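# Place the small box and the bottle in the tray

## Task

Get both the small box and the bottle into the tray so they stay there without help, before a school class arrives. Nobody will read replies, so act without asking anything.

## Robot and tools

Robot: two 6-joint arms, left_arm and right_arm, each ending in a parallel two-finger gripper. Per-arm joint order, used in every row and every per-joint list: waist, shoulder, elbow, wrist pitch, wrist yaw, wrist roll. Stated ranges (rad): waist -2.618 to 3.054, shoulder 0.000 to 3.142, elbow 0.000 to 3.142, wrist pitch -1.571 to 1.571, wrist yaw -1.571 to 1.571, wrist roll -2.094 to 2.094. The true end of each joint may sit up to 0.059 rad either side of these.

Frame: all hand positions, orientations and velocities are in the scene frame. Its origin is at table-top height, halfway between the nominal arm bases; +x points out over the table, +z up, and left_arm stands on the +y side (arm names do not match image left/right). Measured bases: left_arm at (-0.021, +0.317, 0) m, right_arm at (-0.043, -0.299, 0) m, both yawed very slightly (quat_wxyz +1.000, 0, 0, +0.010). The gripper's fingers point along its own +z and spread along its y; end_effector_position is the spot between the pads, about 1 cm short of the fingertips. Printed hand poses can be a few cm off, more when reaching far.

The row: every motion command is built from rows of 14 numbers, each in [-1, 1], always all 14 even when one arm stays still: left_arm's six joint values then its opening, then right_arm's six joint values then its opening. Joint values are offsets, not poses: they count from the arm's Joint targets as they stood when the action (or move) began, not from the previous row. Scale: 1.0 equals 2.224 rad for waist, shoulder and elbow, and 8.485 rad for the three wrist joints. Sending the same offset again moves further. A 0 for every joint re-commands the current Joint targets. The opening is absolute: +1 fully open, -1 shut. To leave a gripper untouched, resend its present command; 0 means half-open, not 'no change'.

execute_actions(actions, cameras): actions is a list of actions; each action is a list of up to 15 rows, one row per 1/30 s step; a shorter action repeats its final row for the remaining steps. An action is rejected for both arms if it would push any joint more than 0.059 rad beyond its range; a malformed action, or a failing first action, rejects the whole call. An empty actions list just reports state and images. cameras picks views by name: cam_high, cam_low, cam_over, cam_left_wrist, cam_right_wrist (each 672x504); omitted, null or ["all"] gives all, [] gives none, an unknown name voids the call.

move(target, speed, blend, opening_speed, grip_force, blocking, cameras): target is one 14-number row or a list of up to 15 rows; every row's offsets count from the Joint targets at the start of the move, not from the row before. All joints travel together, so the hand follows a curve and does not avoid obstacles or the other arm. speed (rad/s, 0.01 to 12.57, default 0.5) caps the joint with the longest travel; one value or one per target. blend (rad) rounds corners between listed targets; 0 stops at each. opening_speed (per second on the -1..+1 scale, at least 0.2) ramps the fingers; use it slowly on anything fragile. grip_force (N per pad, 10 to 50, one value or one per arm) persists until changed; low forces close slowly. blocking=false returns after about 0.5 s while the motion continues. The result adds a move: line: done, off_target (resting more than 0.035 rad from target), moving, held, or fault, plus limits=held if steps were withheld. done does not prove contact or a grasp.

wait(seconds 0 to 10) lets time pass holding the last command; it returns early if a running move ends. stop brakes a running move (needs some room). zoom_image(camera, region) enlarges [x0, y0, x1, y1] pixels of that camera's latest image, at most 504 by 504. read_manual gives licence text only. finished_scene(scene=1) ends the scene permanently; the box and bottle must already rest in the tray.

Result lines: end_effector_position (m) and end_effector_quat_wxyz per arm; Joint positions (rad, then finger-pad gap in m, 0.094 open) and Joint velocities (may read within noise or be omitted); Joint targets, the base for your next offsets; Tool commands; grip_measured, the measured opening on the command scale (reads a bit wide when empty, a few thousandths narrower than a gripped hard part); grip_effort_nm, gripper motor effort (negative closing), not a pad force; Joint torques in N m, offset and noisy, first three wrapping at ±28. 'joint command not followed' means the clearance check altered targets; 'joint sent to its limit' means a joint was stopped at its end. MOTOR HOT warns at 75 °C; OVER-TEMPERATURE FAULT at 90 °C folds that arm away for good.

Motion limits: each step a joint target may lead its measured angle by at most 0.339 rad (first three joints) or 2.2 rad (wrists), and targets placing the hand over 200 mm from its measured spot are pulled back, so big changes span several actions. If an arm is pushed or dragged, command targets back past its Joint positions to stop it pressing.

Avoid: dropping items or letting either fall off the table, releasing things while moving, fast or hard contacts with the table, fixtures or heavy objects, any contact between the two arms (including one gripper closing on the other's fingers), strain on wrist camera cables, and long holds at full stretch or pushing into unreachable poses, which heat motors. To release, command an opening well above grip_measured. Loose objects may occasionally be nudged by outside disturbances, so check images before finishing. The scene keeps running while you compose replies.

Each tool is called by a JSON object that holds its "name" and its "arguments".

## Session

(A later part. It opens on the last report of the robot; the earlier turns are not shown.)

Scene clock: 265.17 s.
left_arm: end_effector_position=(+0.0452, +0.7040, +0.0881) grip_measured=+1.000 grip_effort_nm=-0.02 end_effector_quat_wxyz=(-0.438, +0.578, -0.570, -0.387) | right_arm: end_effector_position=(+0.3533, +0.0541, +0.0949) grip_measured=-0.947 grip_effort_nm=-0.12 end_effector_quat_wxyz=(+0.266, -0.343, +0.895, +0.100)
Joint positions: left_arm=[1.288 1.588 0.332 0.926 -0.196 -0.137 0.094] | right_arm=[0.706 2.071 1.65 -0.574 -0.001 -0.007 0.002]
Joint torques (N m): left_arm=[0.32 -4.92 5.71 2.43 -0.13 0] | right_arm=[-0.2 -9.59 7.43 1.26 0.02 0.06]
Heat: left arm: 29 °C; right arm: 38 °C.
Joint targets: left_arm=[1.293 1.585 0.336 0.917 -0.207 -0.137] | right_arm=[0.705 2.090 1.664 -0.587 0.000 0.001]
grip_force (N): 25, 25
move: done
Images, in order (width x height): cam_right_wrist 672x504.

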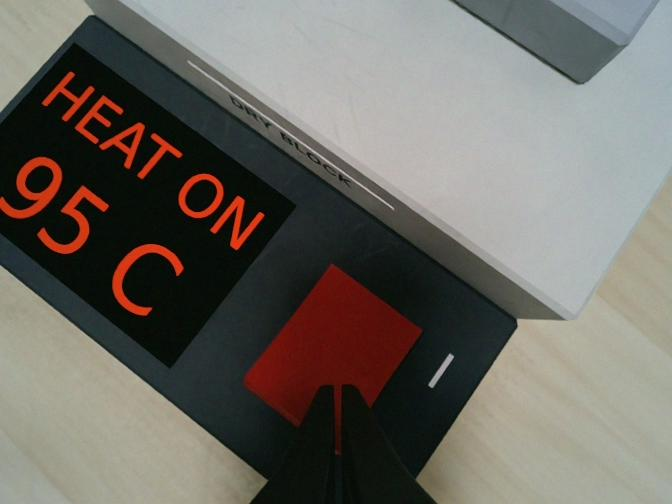

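{"name": "move", "arguments": {"target": [[0,0,0,0,0,0,1,0.0036,0,0,0,0,0,-0.95],[0,0,0,0,0,0,1,0.0036,0.0024,-0.0243,0.0098,0,0,-0.95]], "speed": [0.05,0.06], "cameras": ["cam_low","cam_right_wrist"]}}

{"name": "zoom_image", "arguments": {"camera": "cam_low", "region": [260, 260, 320, 310]}}

Scene clock: 271.23 s.
left_arm: end_effector_position=(+0.0452, +0.7040, +0.0881) grip_measured=+1.000 grip_effort_nm=-0.02 end_effector_quat_wxyz=(-0.438, +0.578, -0.570, -0.387) | right_arm: end_effector_position=(+0.3568, +0.0572, +0.0915) grip_measured=-0.947 grip_effort_nm=-0.12 end_effector_quat_wxyz=(+0.276, -0.342, +0.892, +0.104)
Joint positions: left_arm=[1.288 1.588 0.332 0.926 -0.196 -0.137 0.094] | right_arm=[0.706 2.075 1.631 -0.527 -0.001 -0.007 0.002]
Joint torques (N m): left_arm=[0.34 -4.92 5.7 2.42 -0.13 0] | right_arm=[0.64 -9.48 4.78 1.74 0.01 0.06]
Heat: left arm: 29 °C; right arm: 37 °C.
Joint targets: left_arm=[1.293 1.585 0.336 0.917 -0.207 -0.137] | right_arm=[0.713 2.095 1.610 -0.504 0.000 0.001]
grip_force (N): 25, 25
move: done
Images, in order (width x height): cam_low 672x504, cam_right_wrist 672x504.

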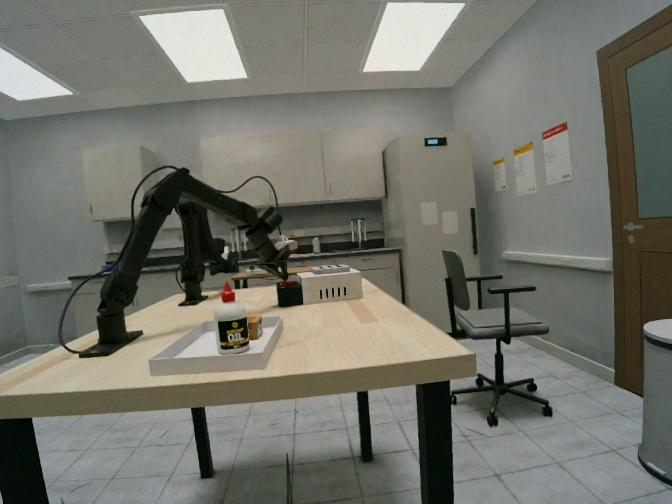

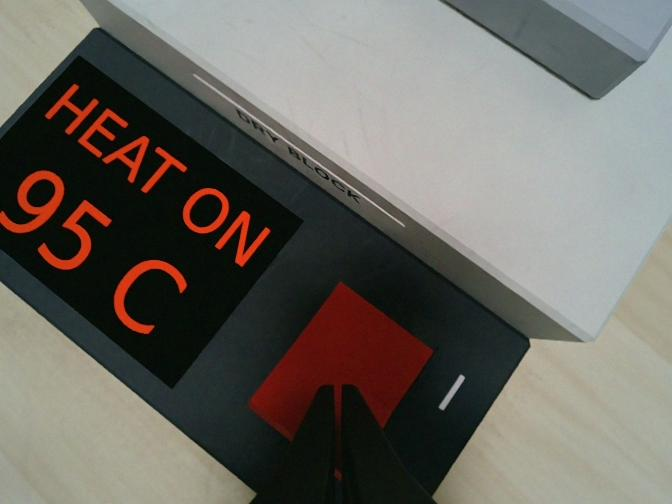

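Scaled by 8.400 from the camera's 672x504 image, which has a finer 960x720 frame.

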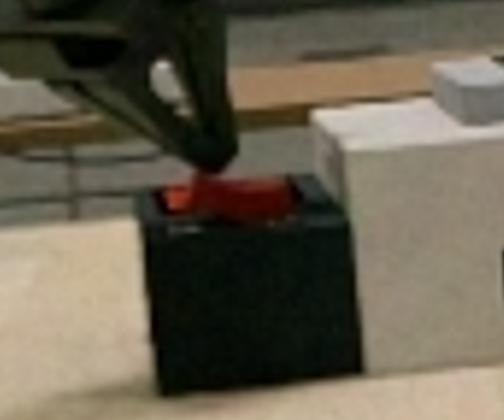

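{"name": "move", "arguments": {"target": [0,0,0,0,0,0,1,0.0030,0.0,0.0155,-0.0079,0,0,-0.95], "speed": 0.1, "cameras": ["cam_right_wrist"]}}

Scene clock: 280.23 s.
left_arm: end_effector_position=(+0.0452, +0.7040, +0.0881) grip_measured=+1.000 grip_effort_nm=-0.02 end_effector_quat_wxyz=(-0.438, +0.578, -0.570, -0.387) | right_arm: end_effector_position=(+0.3532, +0.0589, +0.0904) grip_measured=-0.947 grip_effort_nm=-0.12 end_effector_quat_wxyz=(+0.272, -0.346, +0.892, +0.104)
Joint positions: left_arm=[1.288 1.588 0.332 0.926 -0.196 -0.137 0.094] | right_arm=[0.713 2.075 1.631 -0.534 -0.001 -0.007 0.002]
Joint torques (N m): left_arm=[0.32 -4.92 5.7 2.42 -0.14 0] | right_arm=[0.62 -9.48 7.38 1.04 0.01 0.07]
Heat: left arm: 29 °C; right arm: 36 °C.
Joint targets: left_arm=[1.293 1.585 0.336 0.917 -0.207 -0.137] | right_arm=[0.720 2.095 1.644 -0.571 0.000 0.001]
grip_force (N): 25, 25
move: off_target (right_arm); right_arm: the wrist pitch is farthest, 0.037 rad from its target
Images, in order (width x height): cam_right_wrist 672x504.

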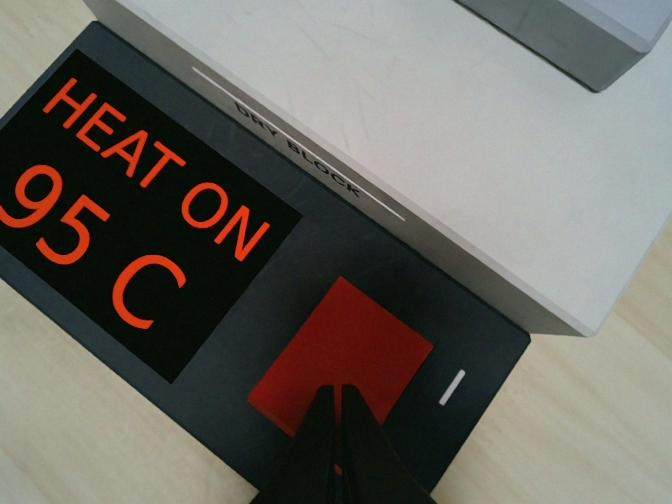

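{"name": "move", "arguments": {"target": [[0,0,0,0,0,0,1,0.036,-0.0171,0.0594,-0.0187,0,0,-0.95],[0,0,0,0,0,0,1,-0.0036,-0.0171,0.0594,-0.0187,0,0,-0.95],[0,0,0,0,0,0,1,-0.0036,-0.0022,-0.004,0.0018,0,0,-0.95]], "speed": [0.2,0.15,0.08], "cameras": ["cam_low","cam_right_wrist"]}}

{"name": "zoom_image", "arguments": {"camera": "cam_low", "region": [260, 260, 320, 310]}}

Scene clock: 291.40 s.
left_arm: end_effector_position=(+0.0452, +0.7040, +0.0881) grip_measured=+1.000 grip_effort_nm=-0.02 end_effector_quat_wxyz=(-0.438, +0.578, -0.570, -0.387) | right_arm: end_effector_position=(+0.3519, +0.0564, +0.0941) grip_measured=-0.947 grip_effort_nm=-0.12 end_effector_quat_wxyz=(+0.265, -0.346, +0.895, +0.099)
Joint positions: left_arm=[1.288 1.588 0.332 0.926 -0.196 -0.137 0.094] | right_arm=[0.712 2.075 1.656 -0.578 0.003 -0.007 0.002]
Joint torques (N m): left_arm=[0.31 -4.93 5.7 2.42 -0.14 0] | right_arm=[-0.05 -9.84 4.81 1.64 -0.04 0.07]
Heat: left arm: 29 °C; right arm: 36 °C.
Joint targets: left_arm=[1.293 1.585 0.336 0.917 -0.207 -0.137] | right_arm=[0.712 2.091 1.635 -0.555 0.000 0.001]
grip_force (N): 25, 25
move: done
Images, in order (width x height): cam_low 672x504, cam_right_wrist 672x504.

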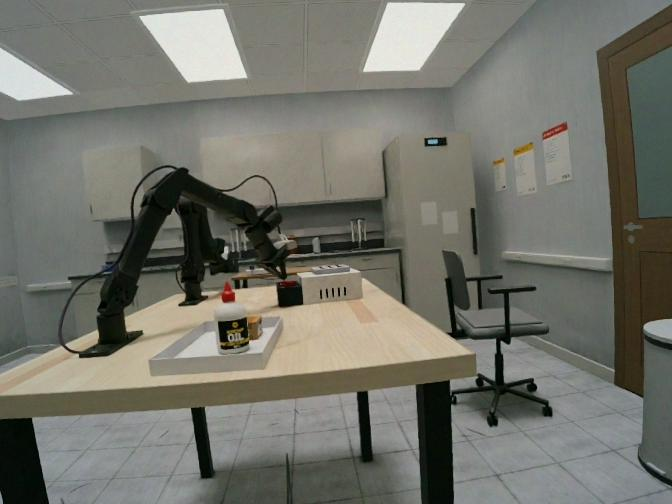

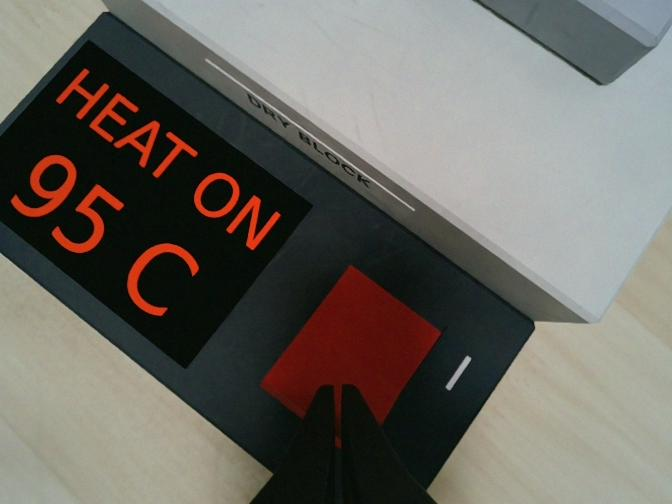

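Scaled by 8.400 from the camera's 672x504 image, which has a finer 960x720 frame.

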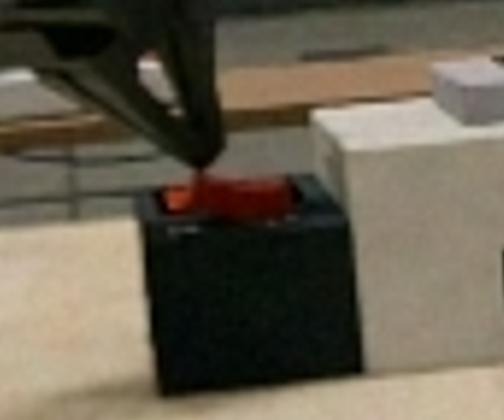

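{"name": "move", "arguments": {"target": [0,0,0,0,0,0,1,0,0.0057,-0.0243,0.0079,0,0,-0.95], "speed": 0.08, "cameras": ["cam_low","cam_over","cam_right_wrist"]}}

{"name": "zoom_image", "arguments": {"camera": "cam_low", "region": [260, 260, 320, 310]}}

Scene clock: 295.10 s.
left_arm: end_effector_position=(+0.0452, +0.7040, +0.0881) grip_measured=+1.000 grip_effort_nm=-0.02 end_effector_quat_wxyz=(-0.438, +0.578, -0.570, -0.387) | right_arm: end_effector_position=(+0.3571, +0.0609, +0.0887) grip_measured=-0.947 grip_effort_nm=-0.12 end_effector_quat_wxyz=(+0.285, -0.343, +0.889, +0.106)
Joint positions: left_arm=[1.288 1.588 0.332 0.926 -0.196 -0.137 0.094] | right_arm=[0.712 2.075 1.608 -0.486 0.004 -0.007 0.002]
Joint torques (N m): left_arm=[0.34 -4.92 5.7 2.42 -0.13 0] | right_arm=[-0.08 -8.85 4.4 1.49 -0.04 0.07]
Heat: left arm: 29 °C; right arm: 36 °C.
Joint targets: left_arm=[1.293 1.585 0.336 0.917 -0.207 -0.137] | right_arm=[0.712 2.103 1.581 -0.489 0.000 0.001]
grip_force (N): 25, 25
move: done
Images, in order (width x height): cam_low 672x504, cam_over 672x504, cam_right_wrist 672x504.

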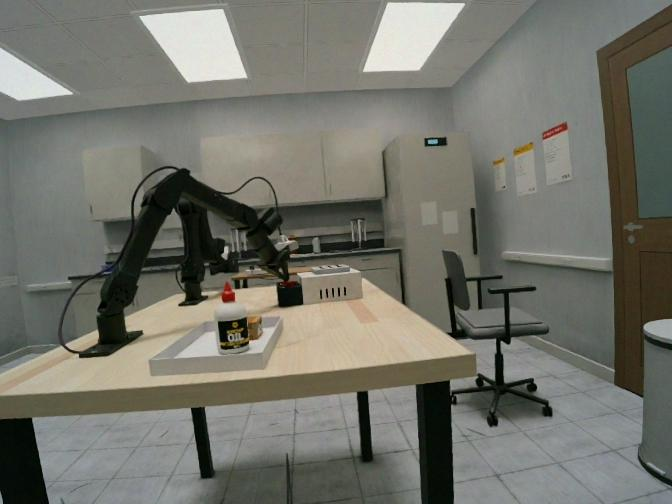

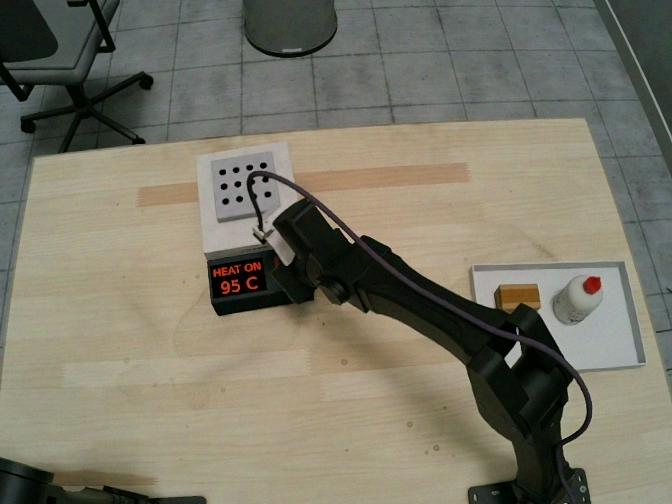

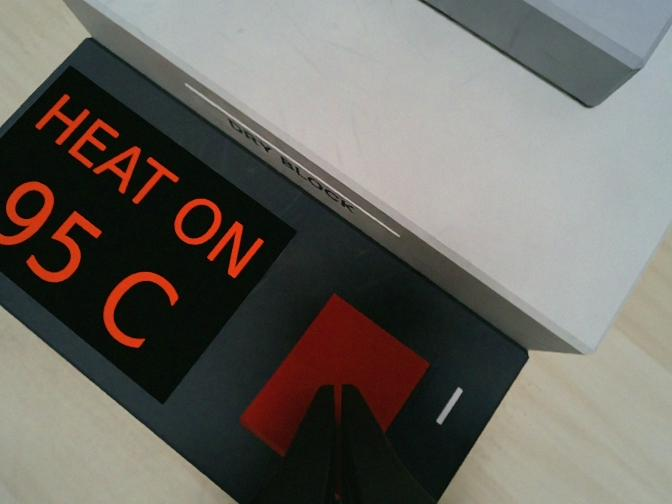

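Scaled by 8.400 from the camera's 672x504 image, which has a finer 960x720 frame.

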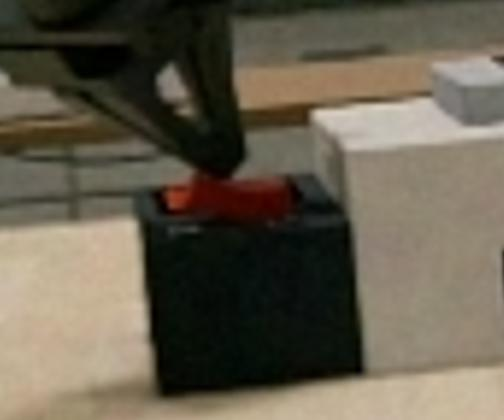

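{"name": "move", "arguments": {"target": [0,0,0,0,0,0,1,0,-0.0261,0.04,-0.0131,0,0,-0.95], "speed": 0.15, "cameras": ["cam_right_wrist"]}}

Scene clock: 300.77 s.
left_arm: end_effector_position=(+0.0452, +0.7040, +0.0881) grip_measured=+1.000 grip_effort_nm=-0.02 end_effector_quat_wxyz=(-0.438, +0.578, -0.570, -0.387) | right_arm: end_effector_position=(+0.3518, +0.0562, +0.0910) grip_measured=-0.947 grip_effort_nm=-0.12 end_effector_quat_wxyz=(+0.266, -0.346, +0.894, +0.099)
Joint positions: left_arm=[1.288 1.588 0.332 0.926 -0.196 -0.137 0.094] | right_arm=[0.712 2.075 1.642 -0.562 0.004 -0.007 0.002]
Joint torques (N m): left_arm=[0.32 -4.92 5.7 2.43 -0.13 0] | right_arm=[-0.06 -13.87 8.62 0.97 -0.04 0.07]
Heat: left arm: 29 °C; right arm: 36 °C.
Joint targets: left_arm=[1.293 1.585 0.336 0.917 -0.207 -0.137] | right_arm=[0.712 2.045 1.670 -0.600 0.000 0.001]
grip_force (N): 25, 25
move: off_target (right_arm); right_arm: the wrist pitch is farthest, 0.038 rad from its target
Images, in order (width x height): cam_right_wrist 672x504.

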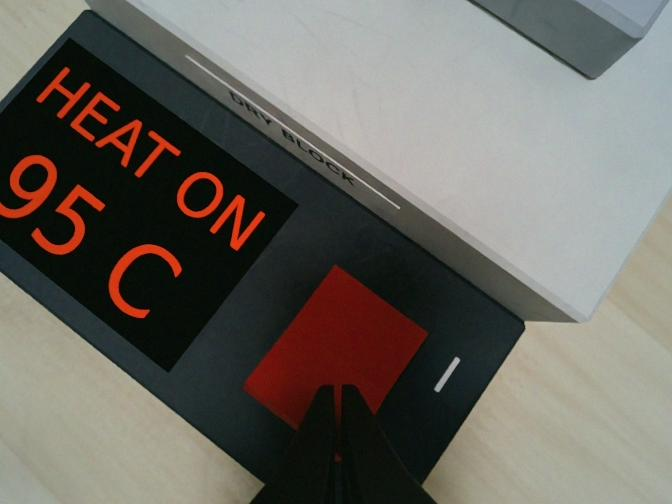

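{"name": "move", "arguments": {"target": [[0,0,0,0,0,0,1,0.0405,-0.0202,0.0315,-0.0118,0,0,-0.95],[0,0,0,0,0,0,1,0.0045,-0.0202,-0.0135,0.0039,0,0,-0.95]], "speed": 0.15, "cameras": ["cam_right_wrist"]}}

Scene clock: 307.97 s.
left_arm: end_effector_position=(+0.0452, +0.7040, +0.0881) grip_measured=+1.000 grip_effort_nm=-0.02 end_effector_quat_wxyz=(-0.438, +0.578, -0.570, -0.387) | right_arm: end_effector_position=(+0.3466, +0.0613, +0.1166) grip_measured=-0.947 grip_effort_nm=-0.12 end_effector_quat_wxyz=(+0.281, -0.350, +0.887, +0.107)
Joint positions: left_arm=[1.288 1.588 0.332 0.926 -0.196 -0.137 0.094] | right_arm=[0.726 2.032 1.66 -0.589 0.004 -0.007 0.002]
Joint torques (N m): left_arm=[0.32 -4.92 5.71 2.43 -0.13 0] | right_arm=[-0.53 -13.74 4.85 1.75 -0.04 0.08]
Heat: left arm: 29 °C; right arm: 36 °C.
Joint targets: left_arm=[1.293 1.585 0.336 0.917 -0.207 -0.137] | right_arm=[0.722 2.000 1.640 -0.567 0.000 0.001]
grip_force (N): 25, 25
move: done
Images, in order (width x height): cam_right_wrist 672x504.

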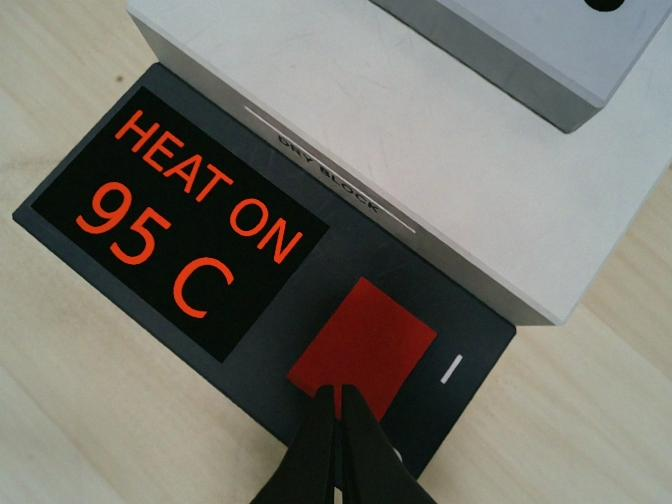

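{"name": "move", "arguments": {"target": [0,0,0,0,0,0,1,0,0.045,0,0,0,0,-0.95], "speed": 0.06, "cameras": ["cam_low","cam_over","cam_right_wrist"]}}

{"name": "zoom_image", "arguments": {"camera": "cam_low", "region": [260, 260, 320, 310]}}

Scene clock: 312.70 s.
left_arm: end_effector_position=(+0.0452, +0.7040, +0.0881) grip_measured=+1.000 grip_effort_nm=-0.02 end_effector_quat_wxyz=(-0.438, +0.578, -0.570, -0.387) | right_arm: end_effector_position=(+0.3466, +0.0613, +0.0921) grip_measured=-0.947 grip_effort_nm=-0.12 end_effector_quat_wxyz=(+0.260, -0.352, +0.893, +0.099)
Joint positions: left_arm=[1.288 1.588 0.332 0.926 -0.196 -0.137 0.094] | right_arm=[0.726 2.081 1.66 -0.586 0.004 -0.007 0.002]
Joint torques (N m): left_arm=[0.31 -4.92 5.7 2.42 -0.13 0] | right_arm=[-0.35 -9.54 4.79 1.6 -0.05 0.07]
Heat: left arm: 29 °C; right arm: 36 °C.
Joint targets: left_arm=[1.293 1.585 0.336 0.917 -0.207 -0.137] | right_arm=[0.722 2.100 1.640 -0.566 0.000 0.001]
grip_force (N): 25, 25
move: done
Images, in order (width x height): cam_low 672x504, cam_over 672x504, cam_right_wrist 672x504.

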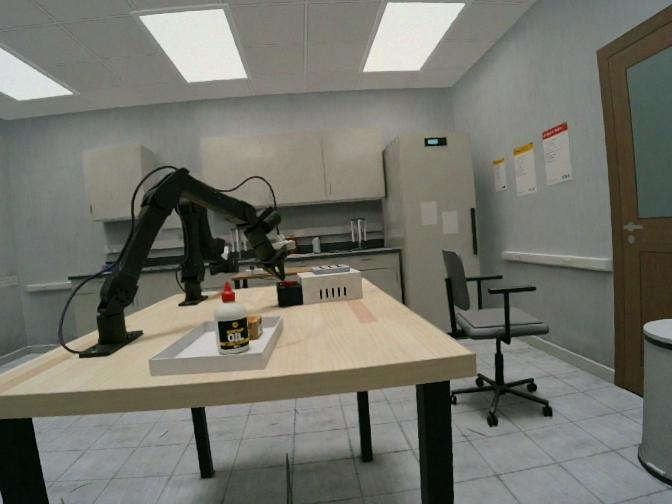

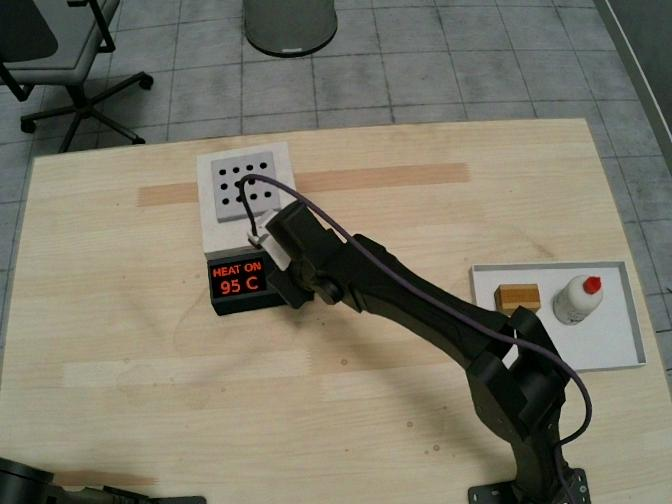

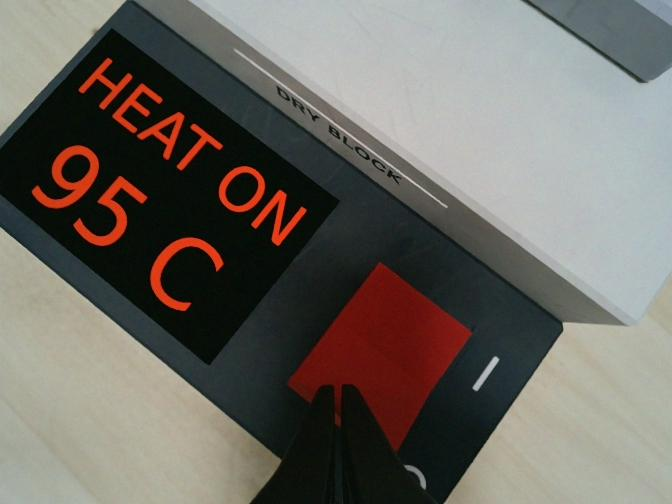

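Scaled by 8.400 from the camera's 672x504 image, which has a finer 960x720 frame.

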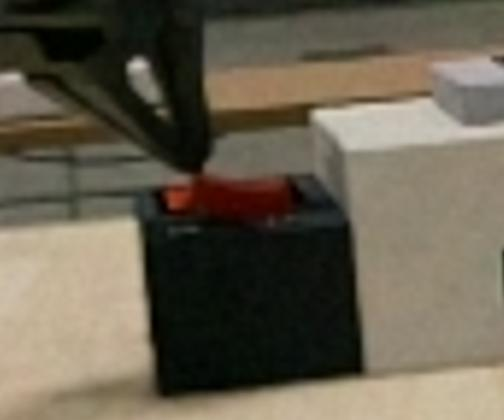

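{"name": "move", "arguments": {"target": [[0,0,0,0,0,0,1,0,-0.04,0,0,0,0,-0.95],[0,0,0,0,0,0,1,0.036,-0.04,0,0,0,0,-0.95],[0,0,0,0,0,0,1,-0.0036,-0.04,0,0,0,0,-0.95],[0,0,0,0,0,0,1,-0.0036,0,0,0,0,0,-0.95]], "speed": 0.12, "cameras": ["cam_right_wrist"]}}

Scene clock: 320.97 s.
left_arm: end_effector_position=(+0.0452, +0.7040, +0.0881) grip_measured=+1.000 grip_effort_nm=-0.02 end_effector_quat_wxyz=(-0.438, +0.578, -0.570, -0.387) | right_arm: end_effector_position=(+0.3504, +0.0581, +0.0919) grip_measured=-0.947 grip_effort_nm=-0.12 end_effector_quat_wxyz=(+0.262, -0.348, +0.895, +0.098)
Joint positions: left_arm=[1.288 1.588 0.332 0.926 -0.196 -0.137 0.094] | right_arm=[0.716 2.082 1.66 -0.582 0.003 -0.007 0.002]
Joint torques (N m): left_arm=[0.32 -4.92 5.7 2.43 -0.14 0] | right_arm=[-0.28 -9.58 4.92 1.58 0 0.07]
Heat: left arm: 29 °C; right arm: 36 °C.
Joint targets: left_arm=[1.293 1.585 0.336 0.917 -0.207 -0.137] | right_arm=[0.714 2.100 1.640 -0.566 0.000 0.001]
grip_force (N): 25, 25
move: done
Images, in order (width x height): cam_right_wrist 672x504.

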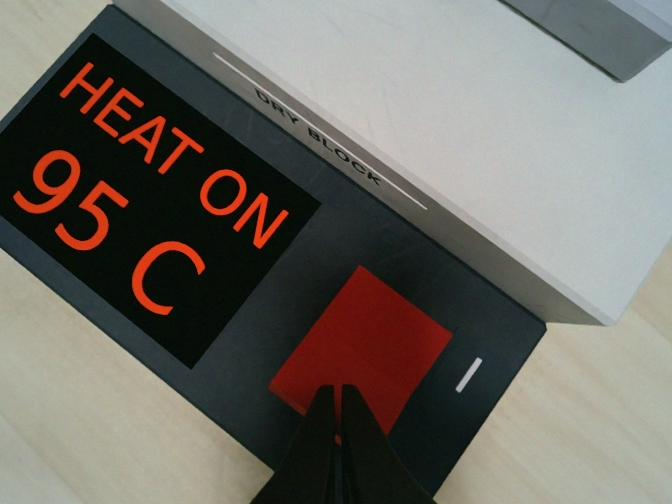

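Well placed. Press with the shoulder only.

{"name": "move", "arguments": {"target": [0,0,0,0,0,0,1,0,0.012,0,0,0,0,-0.95], "speed": 0.06, "cameras": ["cam_right_wrist"]}}

{"name": "zoom_image", "arguments": {"camera": "cam_right_wrist", "region": [200, 200, 600, 500]}}

Scene clock: 323.43 s.
left_arm: end_effector_position=(+0.0452, +0.7040, +0.0881) grip_measured=+1.000 grip_effort_nm=-0.02 end_effector_quat_wxyz=(-0.438, +0.578, -0.570, -0.387) | right_arm: end_effector_position=(+0.3550, +0.0618, +0.0889) grip_measured=-0.947 grip_effort_nm=-0.12 end_effector_quat_wxyz=(+0.269, -0.347, +0.893, +0.101)
Joint positions: left_arm=[1.288 1.588 0.332 0.926 -0.196 -0.137 0.094] | right_arm=[0.716 2.096 1.66 -0.552 0.003 -0.007 0.002]
Joint torques (N m): left_arm=[0.34 -4.92 5.7 2.42 -0.13 0.01] | right_arm=[-0.27 -8.68 4.82 1.28 -0.03 0.08]
Heat: left arm: 29 °C; right arm: 36 °C.
Joint targets: left_arm=[1.293 1.585 0.336 0.917 -0.207 -0.137] | right_arm=[0.714 2.127 1.640 -0.567 0.000 0.001]
grip_force (N): 25, 25
move: done
Images, in order (width x height): cam_right_wrist 672x504.

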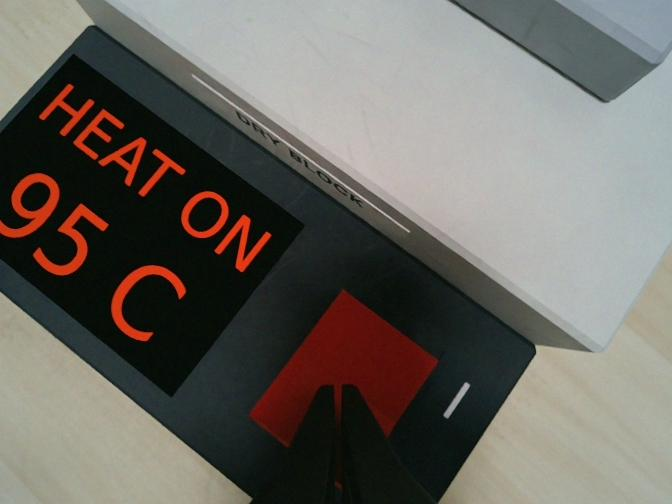

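Scaled by 1.260 from the camera's 672x504 image, which has a finer 960x720 frame.

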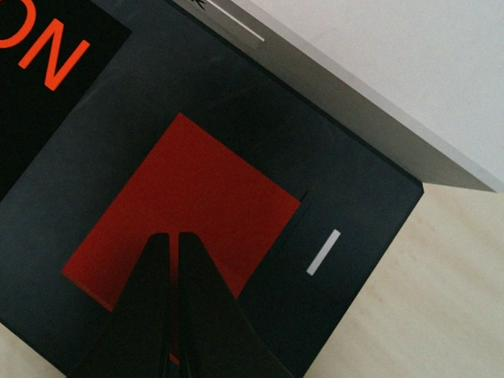

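{"name": "move", "arguments": {"target": [[0,0,0,0,0,0,1,0,-0.0571,0,0,0,0,-0.95],[0,0,0,0,0,0,1,0,0.1115,0.344,-0.0829,0,0,-0.95]], "speed": [0.15,0.4], "cameras": ["cam_right_wrist","cam_low"]}}

Scene clock: 335.97 s.
left_arm: end_effector_position=(+0.0452, +0.7040, +0.0881) grip_measured=+1.000 grip_effort_nm=-0.02 end_effector_quat_wxyz=(-0.438, +0.578, -0.570, -0.387) | right_arm: end_effector_position=(+0.3513, +0.0586, +0.1347) grip_measured=-0.947 grip_effort_nm=-0.12 end_effector_quat_wxyz=(+0.158, -0.357, +0.919, +0.059)
Joint positions: left_arm=[1.288 1.588 0.332 0.926 -0.196 -0.137 0.094] | right_arm=[0.716 2.352 2.372 -1.252 0.003 -0.007 0.002]
Joint torques (N m): left_arm=[0.32 -4.92 5.7 2.42 -0.13 0] | right_arm=[-0.23 -10.66 8.61 0.82 -0.04 0.07]
Heat: left arm: 29 °C; right arm: 36 °C.
Joint targets: left_arm=[1.293 1.585 0.336 0.917 -0.207 -0.137] | right_arm=[0.714 2.375 2.406 -1.270 0.000 0.001]
grip_force (N): 25, 25
move: done
Images, in order (width x height): cam_low 672x504, cam_right_wrist 672x504.

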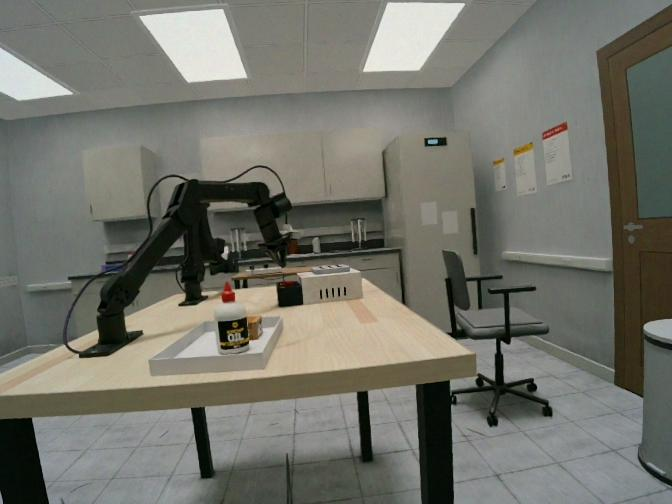

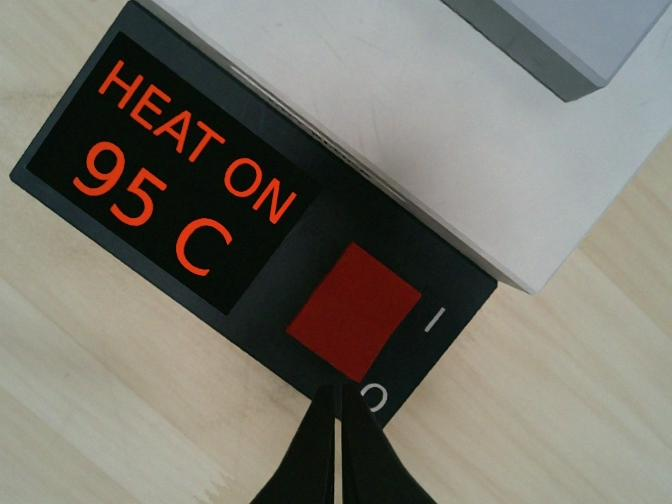

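{"name": "move", "arguments": {"target": [0,0,0,0,0,0,1,0,0.0315,0,0,0,0,-0.95], "speed": 0.1, "cameras": ["cam_right_wrist","cam_low"]}}

{"name": "zoom_image", "arguments": {"camera": "cam_low", "region": [260, 250, 330, 310]}}

Scene clock: 339.80 s.
left_arm: end_effector_position=(+0.0452, +0.7040, +0.0881) grip_measured=+1.000 grip_effort_nm=-0.02 end_effector_quat_wxyz=(-0.438, +0.578, -0.570, -0.387) | right_arm: end_effector_position=(+0.3508, +0.0581, +0.0972) grip_measured=-0.947 grip_effort_nm=-0.12 end_effector_quat_wxyz=(+0.123, -0.359, +0.924, +0.045)
Joint positions: left_arm=[1.288 1.588 0.332 0.926 -0.196 -0.137 0.094] | right_arm=[0.716 2.424 2.372 -1.254 0.003 -0.007 0.002]
Joint torques (N m): left_arm=[0.32 -4.93 5.7 2.43 -0.14 0] | right_arm=[-0.2 -11.3 8.54 0.7 -0.05 0.07]
Heat: left arm: 29 °C; right arm: 36 °C.
Joint targets: left_arm=[1.293 1.585 0.336 0.917 -0.207 -0.137] | right_arm=[0.714 2.445 2.406 -1.270 0.000 0.001]
grip_force (N): 25, 25
move: done
Images, in order (width x height): cam_low 672x504, cam_right_wrist 672x504.

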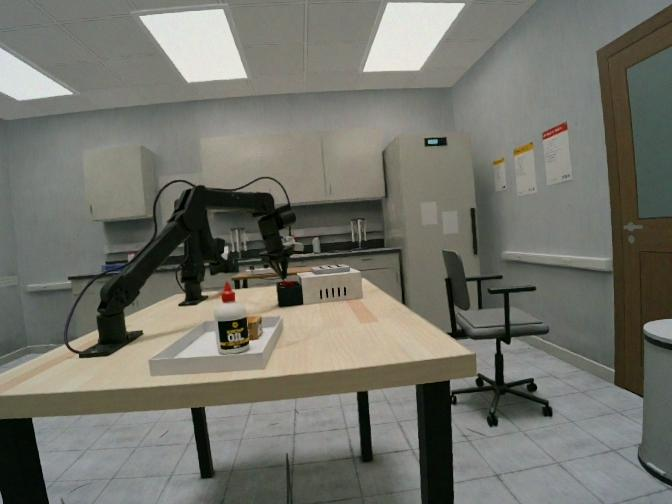

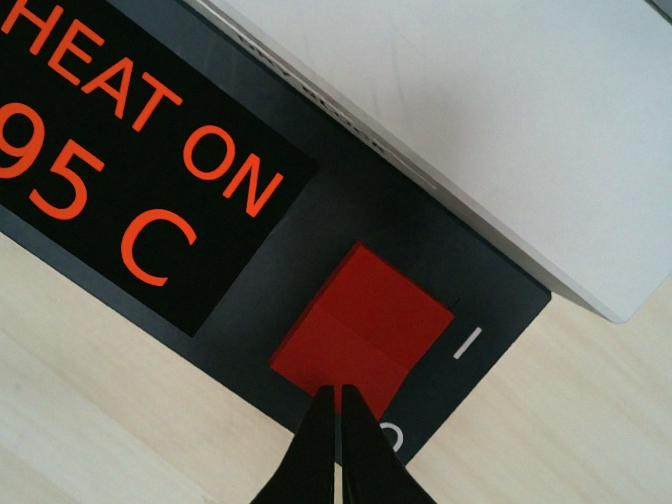

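Scaled by 7.200 from the camera's 672x504 image, which has a finer 960x720 frame.

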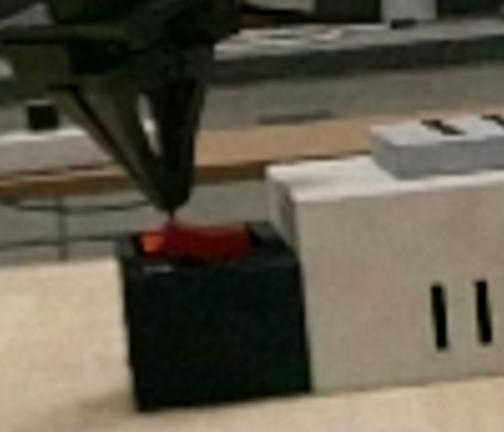

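{"name": "move", "arguments": {"target": [0,0,0,0,0,0,1,0,0.0158,0,0,0,0,-0.95], "speed": 0.06, "cameras": ["cam_right_wrist","cam_low","cam_over"]}}

{"name": "zoom_image", "arguments": {"camera": "cam_low", "region": [260, 250, 330, 310]}}

Scene clock: 343.60 s.
left_arm: end_effector_position=(+0.0452, +0.7040, +0.0881) grip_measured=+1.000 grip_effort_nm=-0.02 end_effector_quat_wxyz=(-0.438, +0.578, -0.570, -0.387) | right_arm: end_effector_position=(+0.3508, +0.0581, +0.0911) grip_measured=-0.947 grip_effort_nm=-0.12 end_effector_quat_wxyz=(+0.117, -0.360, +0.925, +0.043)
Joint positions: left_arm=[1.288 1.588 0.332 0.926 -0.196 -0.137 0.094] | right_arm=[0.716 2.442 2.382 -1.26 0.003 -0.007 0.002]
Joint torques (N m): left_arm=[0.31 -4.93 5.7 2.42 -0.14 0] | right_arm=[-0.23 -9.99 7.72 0.74 -0.03 0.07]
Heat: left arm: 29 °C; right arm: 37 °C.
Joint targets: left_arm=[1.293 1.585 0.336 0.917 -0.207 -0.137] | right_arm=[0.714 2.480 2.405 -1.270 0.000 0.001]
grip_force (N): 25, 25
move: off_target (right_arm); right_arm: the shoulder is farthest, 0.039 rad from its target
Images, in order (width x height): cam_low 672x504, cam_over 672x504, cam_right_wrist 672x504.

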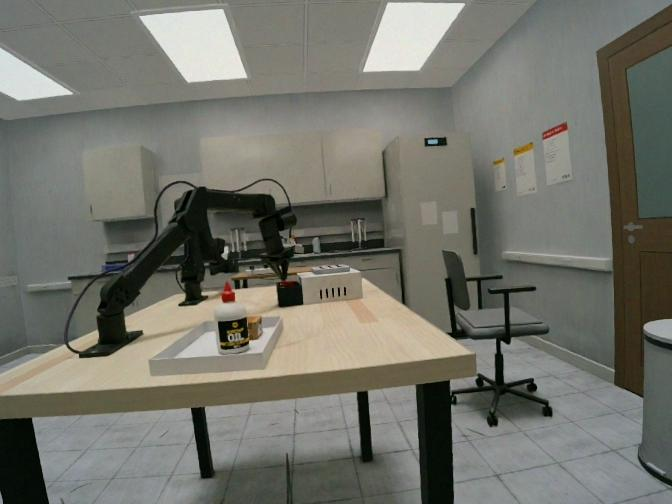

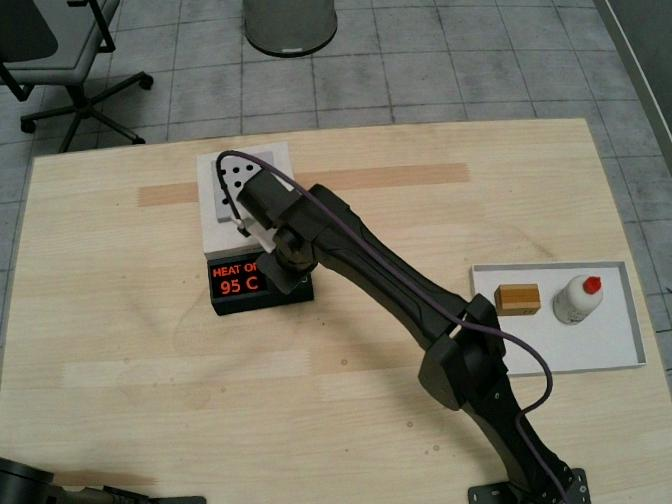

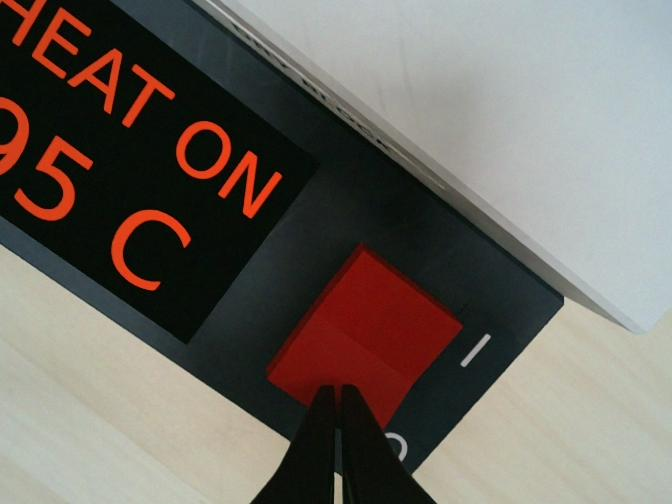

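Scaled by 7.200 from the camera's 672x504 image, which has a finer 960x720 frame.

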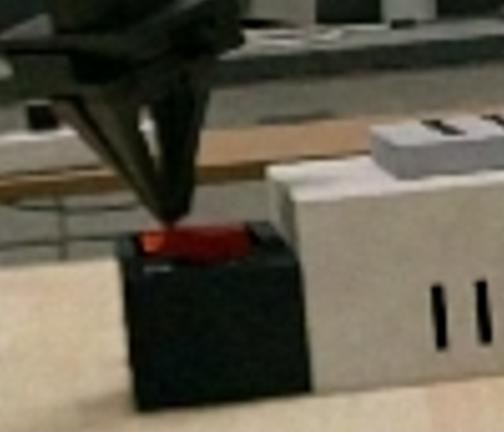

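{"name": "move", "arguments": {"target": [0,0,0,0,0,0,1,0,0.0072,0,0,0,0,-0.95], "speed": 0.06, "cameras": ["cam_right_wrist","cam_low"]}}

{"name": "zoom_image", "arguments": {"camera": "cam_low", "region": [260, 250, 330, 310]}}

Scene clock: 347.33 s.
left_arm: end_effector_position=(+0.0452, +0.7040, +0.0881) grip_measured=+1.000 grip_effort_nm=-0.02 end_effector_quat_wxyz=(-0.438, +0.578, -0.570, -0.387) | right_arm: end_effector_position=(+0.3483, +0.0581, +0.0853) grip_measured=-0.947 grip_effort_nm=-0.12 end_effector_quat_wxyz=(+0.107, -0.361, +0.926, +0.044)
Joint positions: left_arm=[1.288 1.588 0.332 0.926 -0.196 -0.137 0.094] | right_arm=[0.716 2.456 2.389 -1.272 -0.006 -0.007 0.002]
Joint torques (N m): left_arm=[0.32 -4.92 5.7 2.43 -0.13 0] | right_arm=[-0.25 -9.89 7.1 0.83 0.05 0.07]
Heat: left arm: 29 °C; right arm: 36 °C.
Joint targets: left_arm=[1.293 1.585 0.336 0.917 -0.207 -0.137] | right_arm=[0.714 2.496 2.406 -1.270 0.000 0.001]
grip_force (N): 25, 25
move: off_target (right_arm); right_arm: the shoulder is farthest, 0.040 rad from its target
Images, in order (width x height): cam_low 672x504, cam_right_wrist 672x504.

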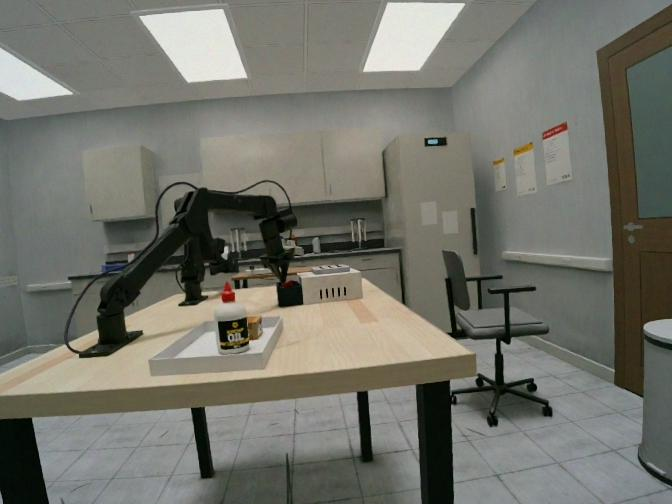

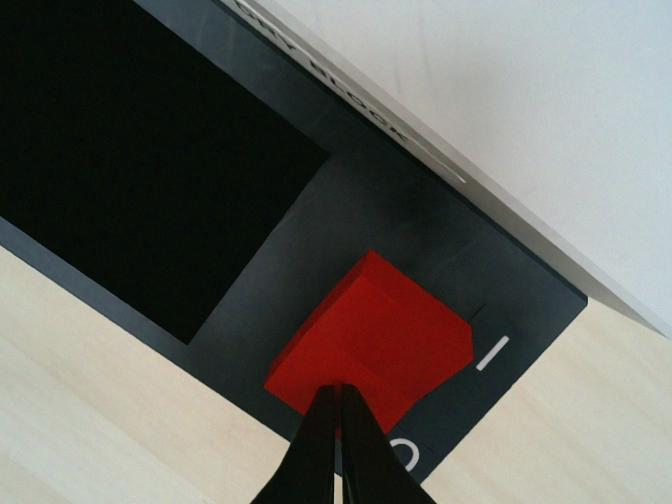

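Scaled by 7.200 from the camera's 672x504 image, which has a finer 960x720 frame.

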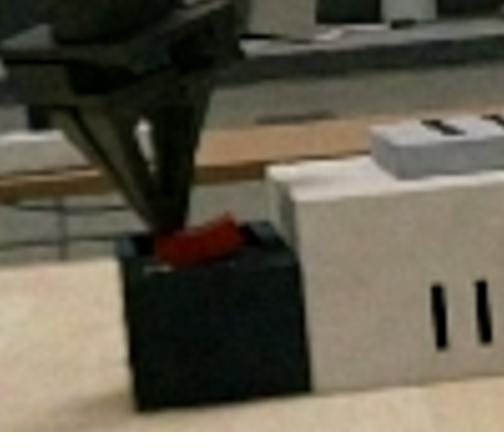

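Display is off. Raise and back away, then verify.

{"name": "move", "arguments": {"target": [[0,0,0,0,0,0,1,0,-0.09,0,0,0,0,-0.95],[0,0,0,0,0,0,1,-0.1,-0.25,-0.1,0.01,0,0,-0.95]], "speed": [0.2,0.4], "blend": [0.05,0]}}

{"name": "zoom_image", "arguments": {"camera": "cam_over", "region": [180, 130, 340, 330]}}

Scene clock: 351.93 s.
left_arm: end_effector_position=(+0.0452, +0.7040, +0.0881) grip_measured=+1.000 grip_effort_nm=-0.02 end_effector_quat_wxyz=(-0.438, +0.578, -0.570, -0.387) | right_arm: end_effector_position=(+0.3812, -0.0599, +0.2749) grip_measured=-0.947 grip_effort_nm=-0.12 end_effector_quat_wxyz=(+0.292, -0.244, +0.922, +0.076)
Joint positions: left_arm=[1.288 1.588 0.332 0.926 -0.196 -0.137 0.094] | right_arm=[0.491 1.959 2.202 -1.201 -0.001 -0.006 0.002]
Joint torques (N m): left_arm=[0.32 -4.9 5.7 2.42 -0.13 0] | right_arm=[0.06 -11.29 4.29 1.66 0 0.06]
Heat: left arm: 30 °C; right arm: 36 °C.
Joint targets: left_arm=[1.293 1.585 0.336 0.917 -0.207 -0.137] | right_arm=[0.491 1.940 2.183 -1.185 0.000 0.001]
grip_force (N): 25, 25
move: done

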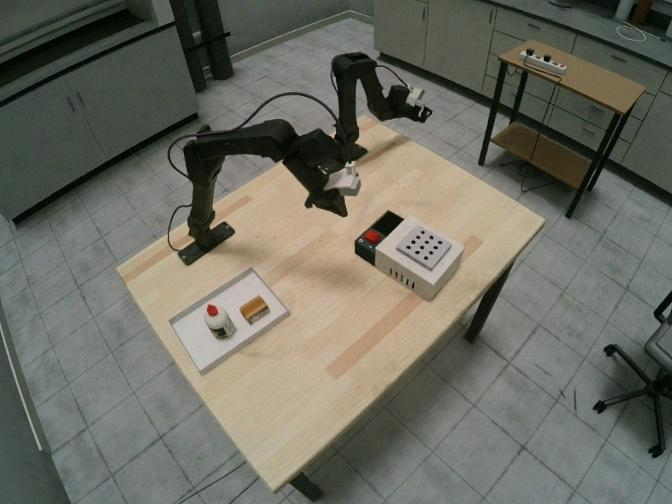

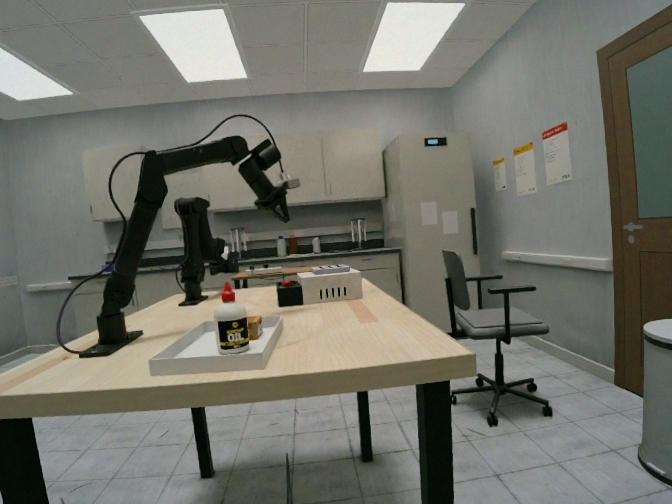

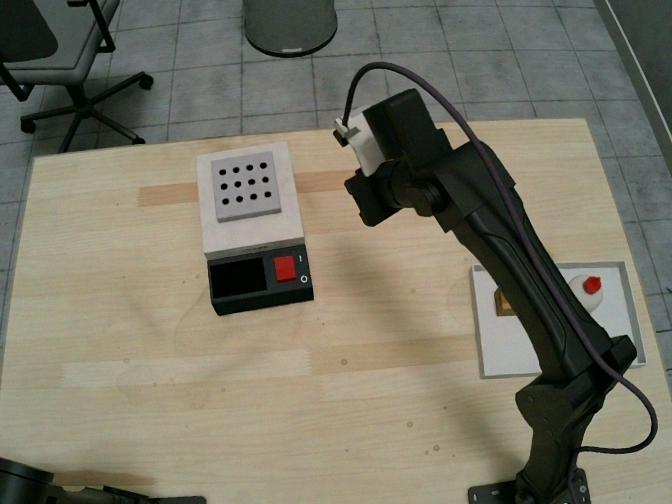

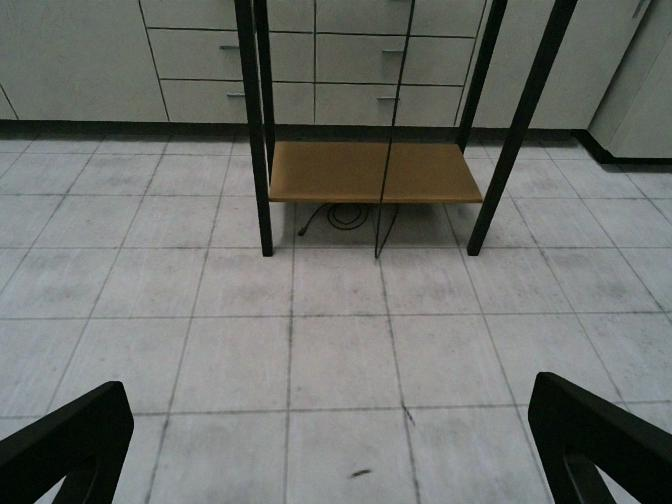

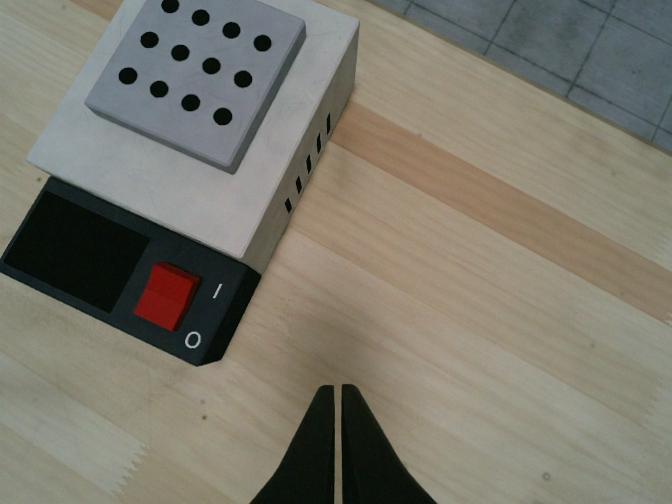

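Scaled by 2.520 from the camera's 672x504 image, which has a finer 960x720 frame.

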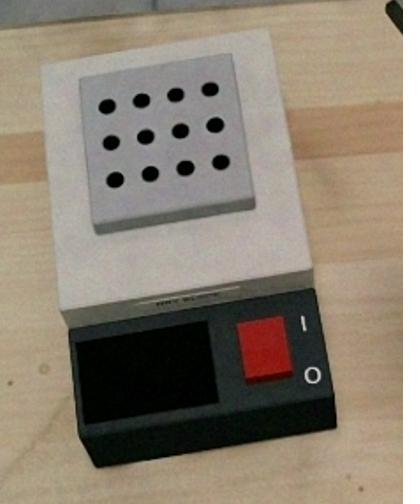

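Heater off, both items in the tray.

{"name": "finished_scene", "arguments": {}}

The scene is finished: the task was done.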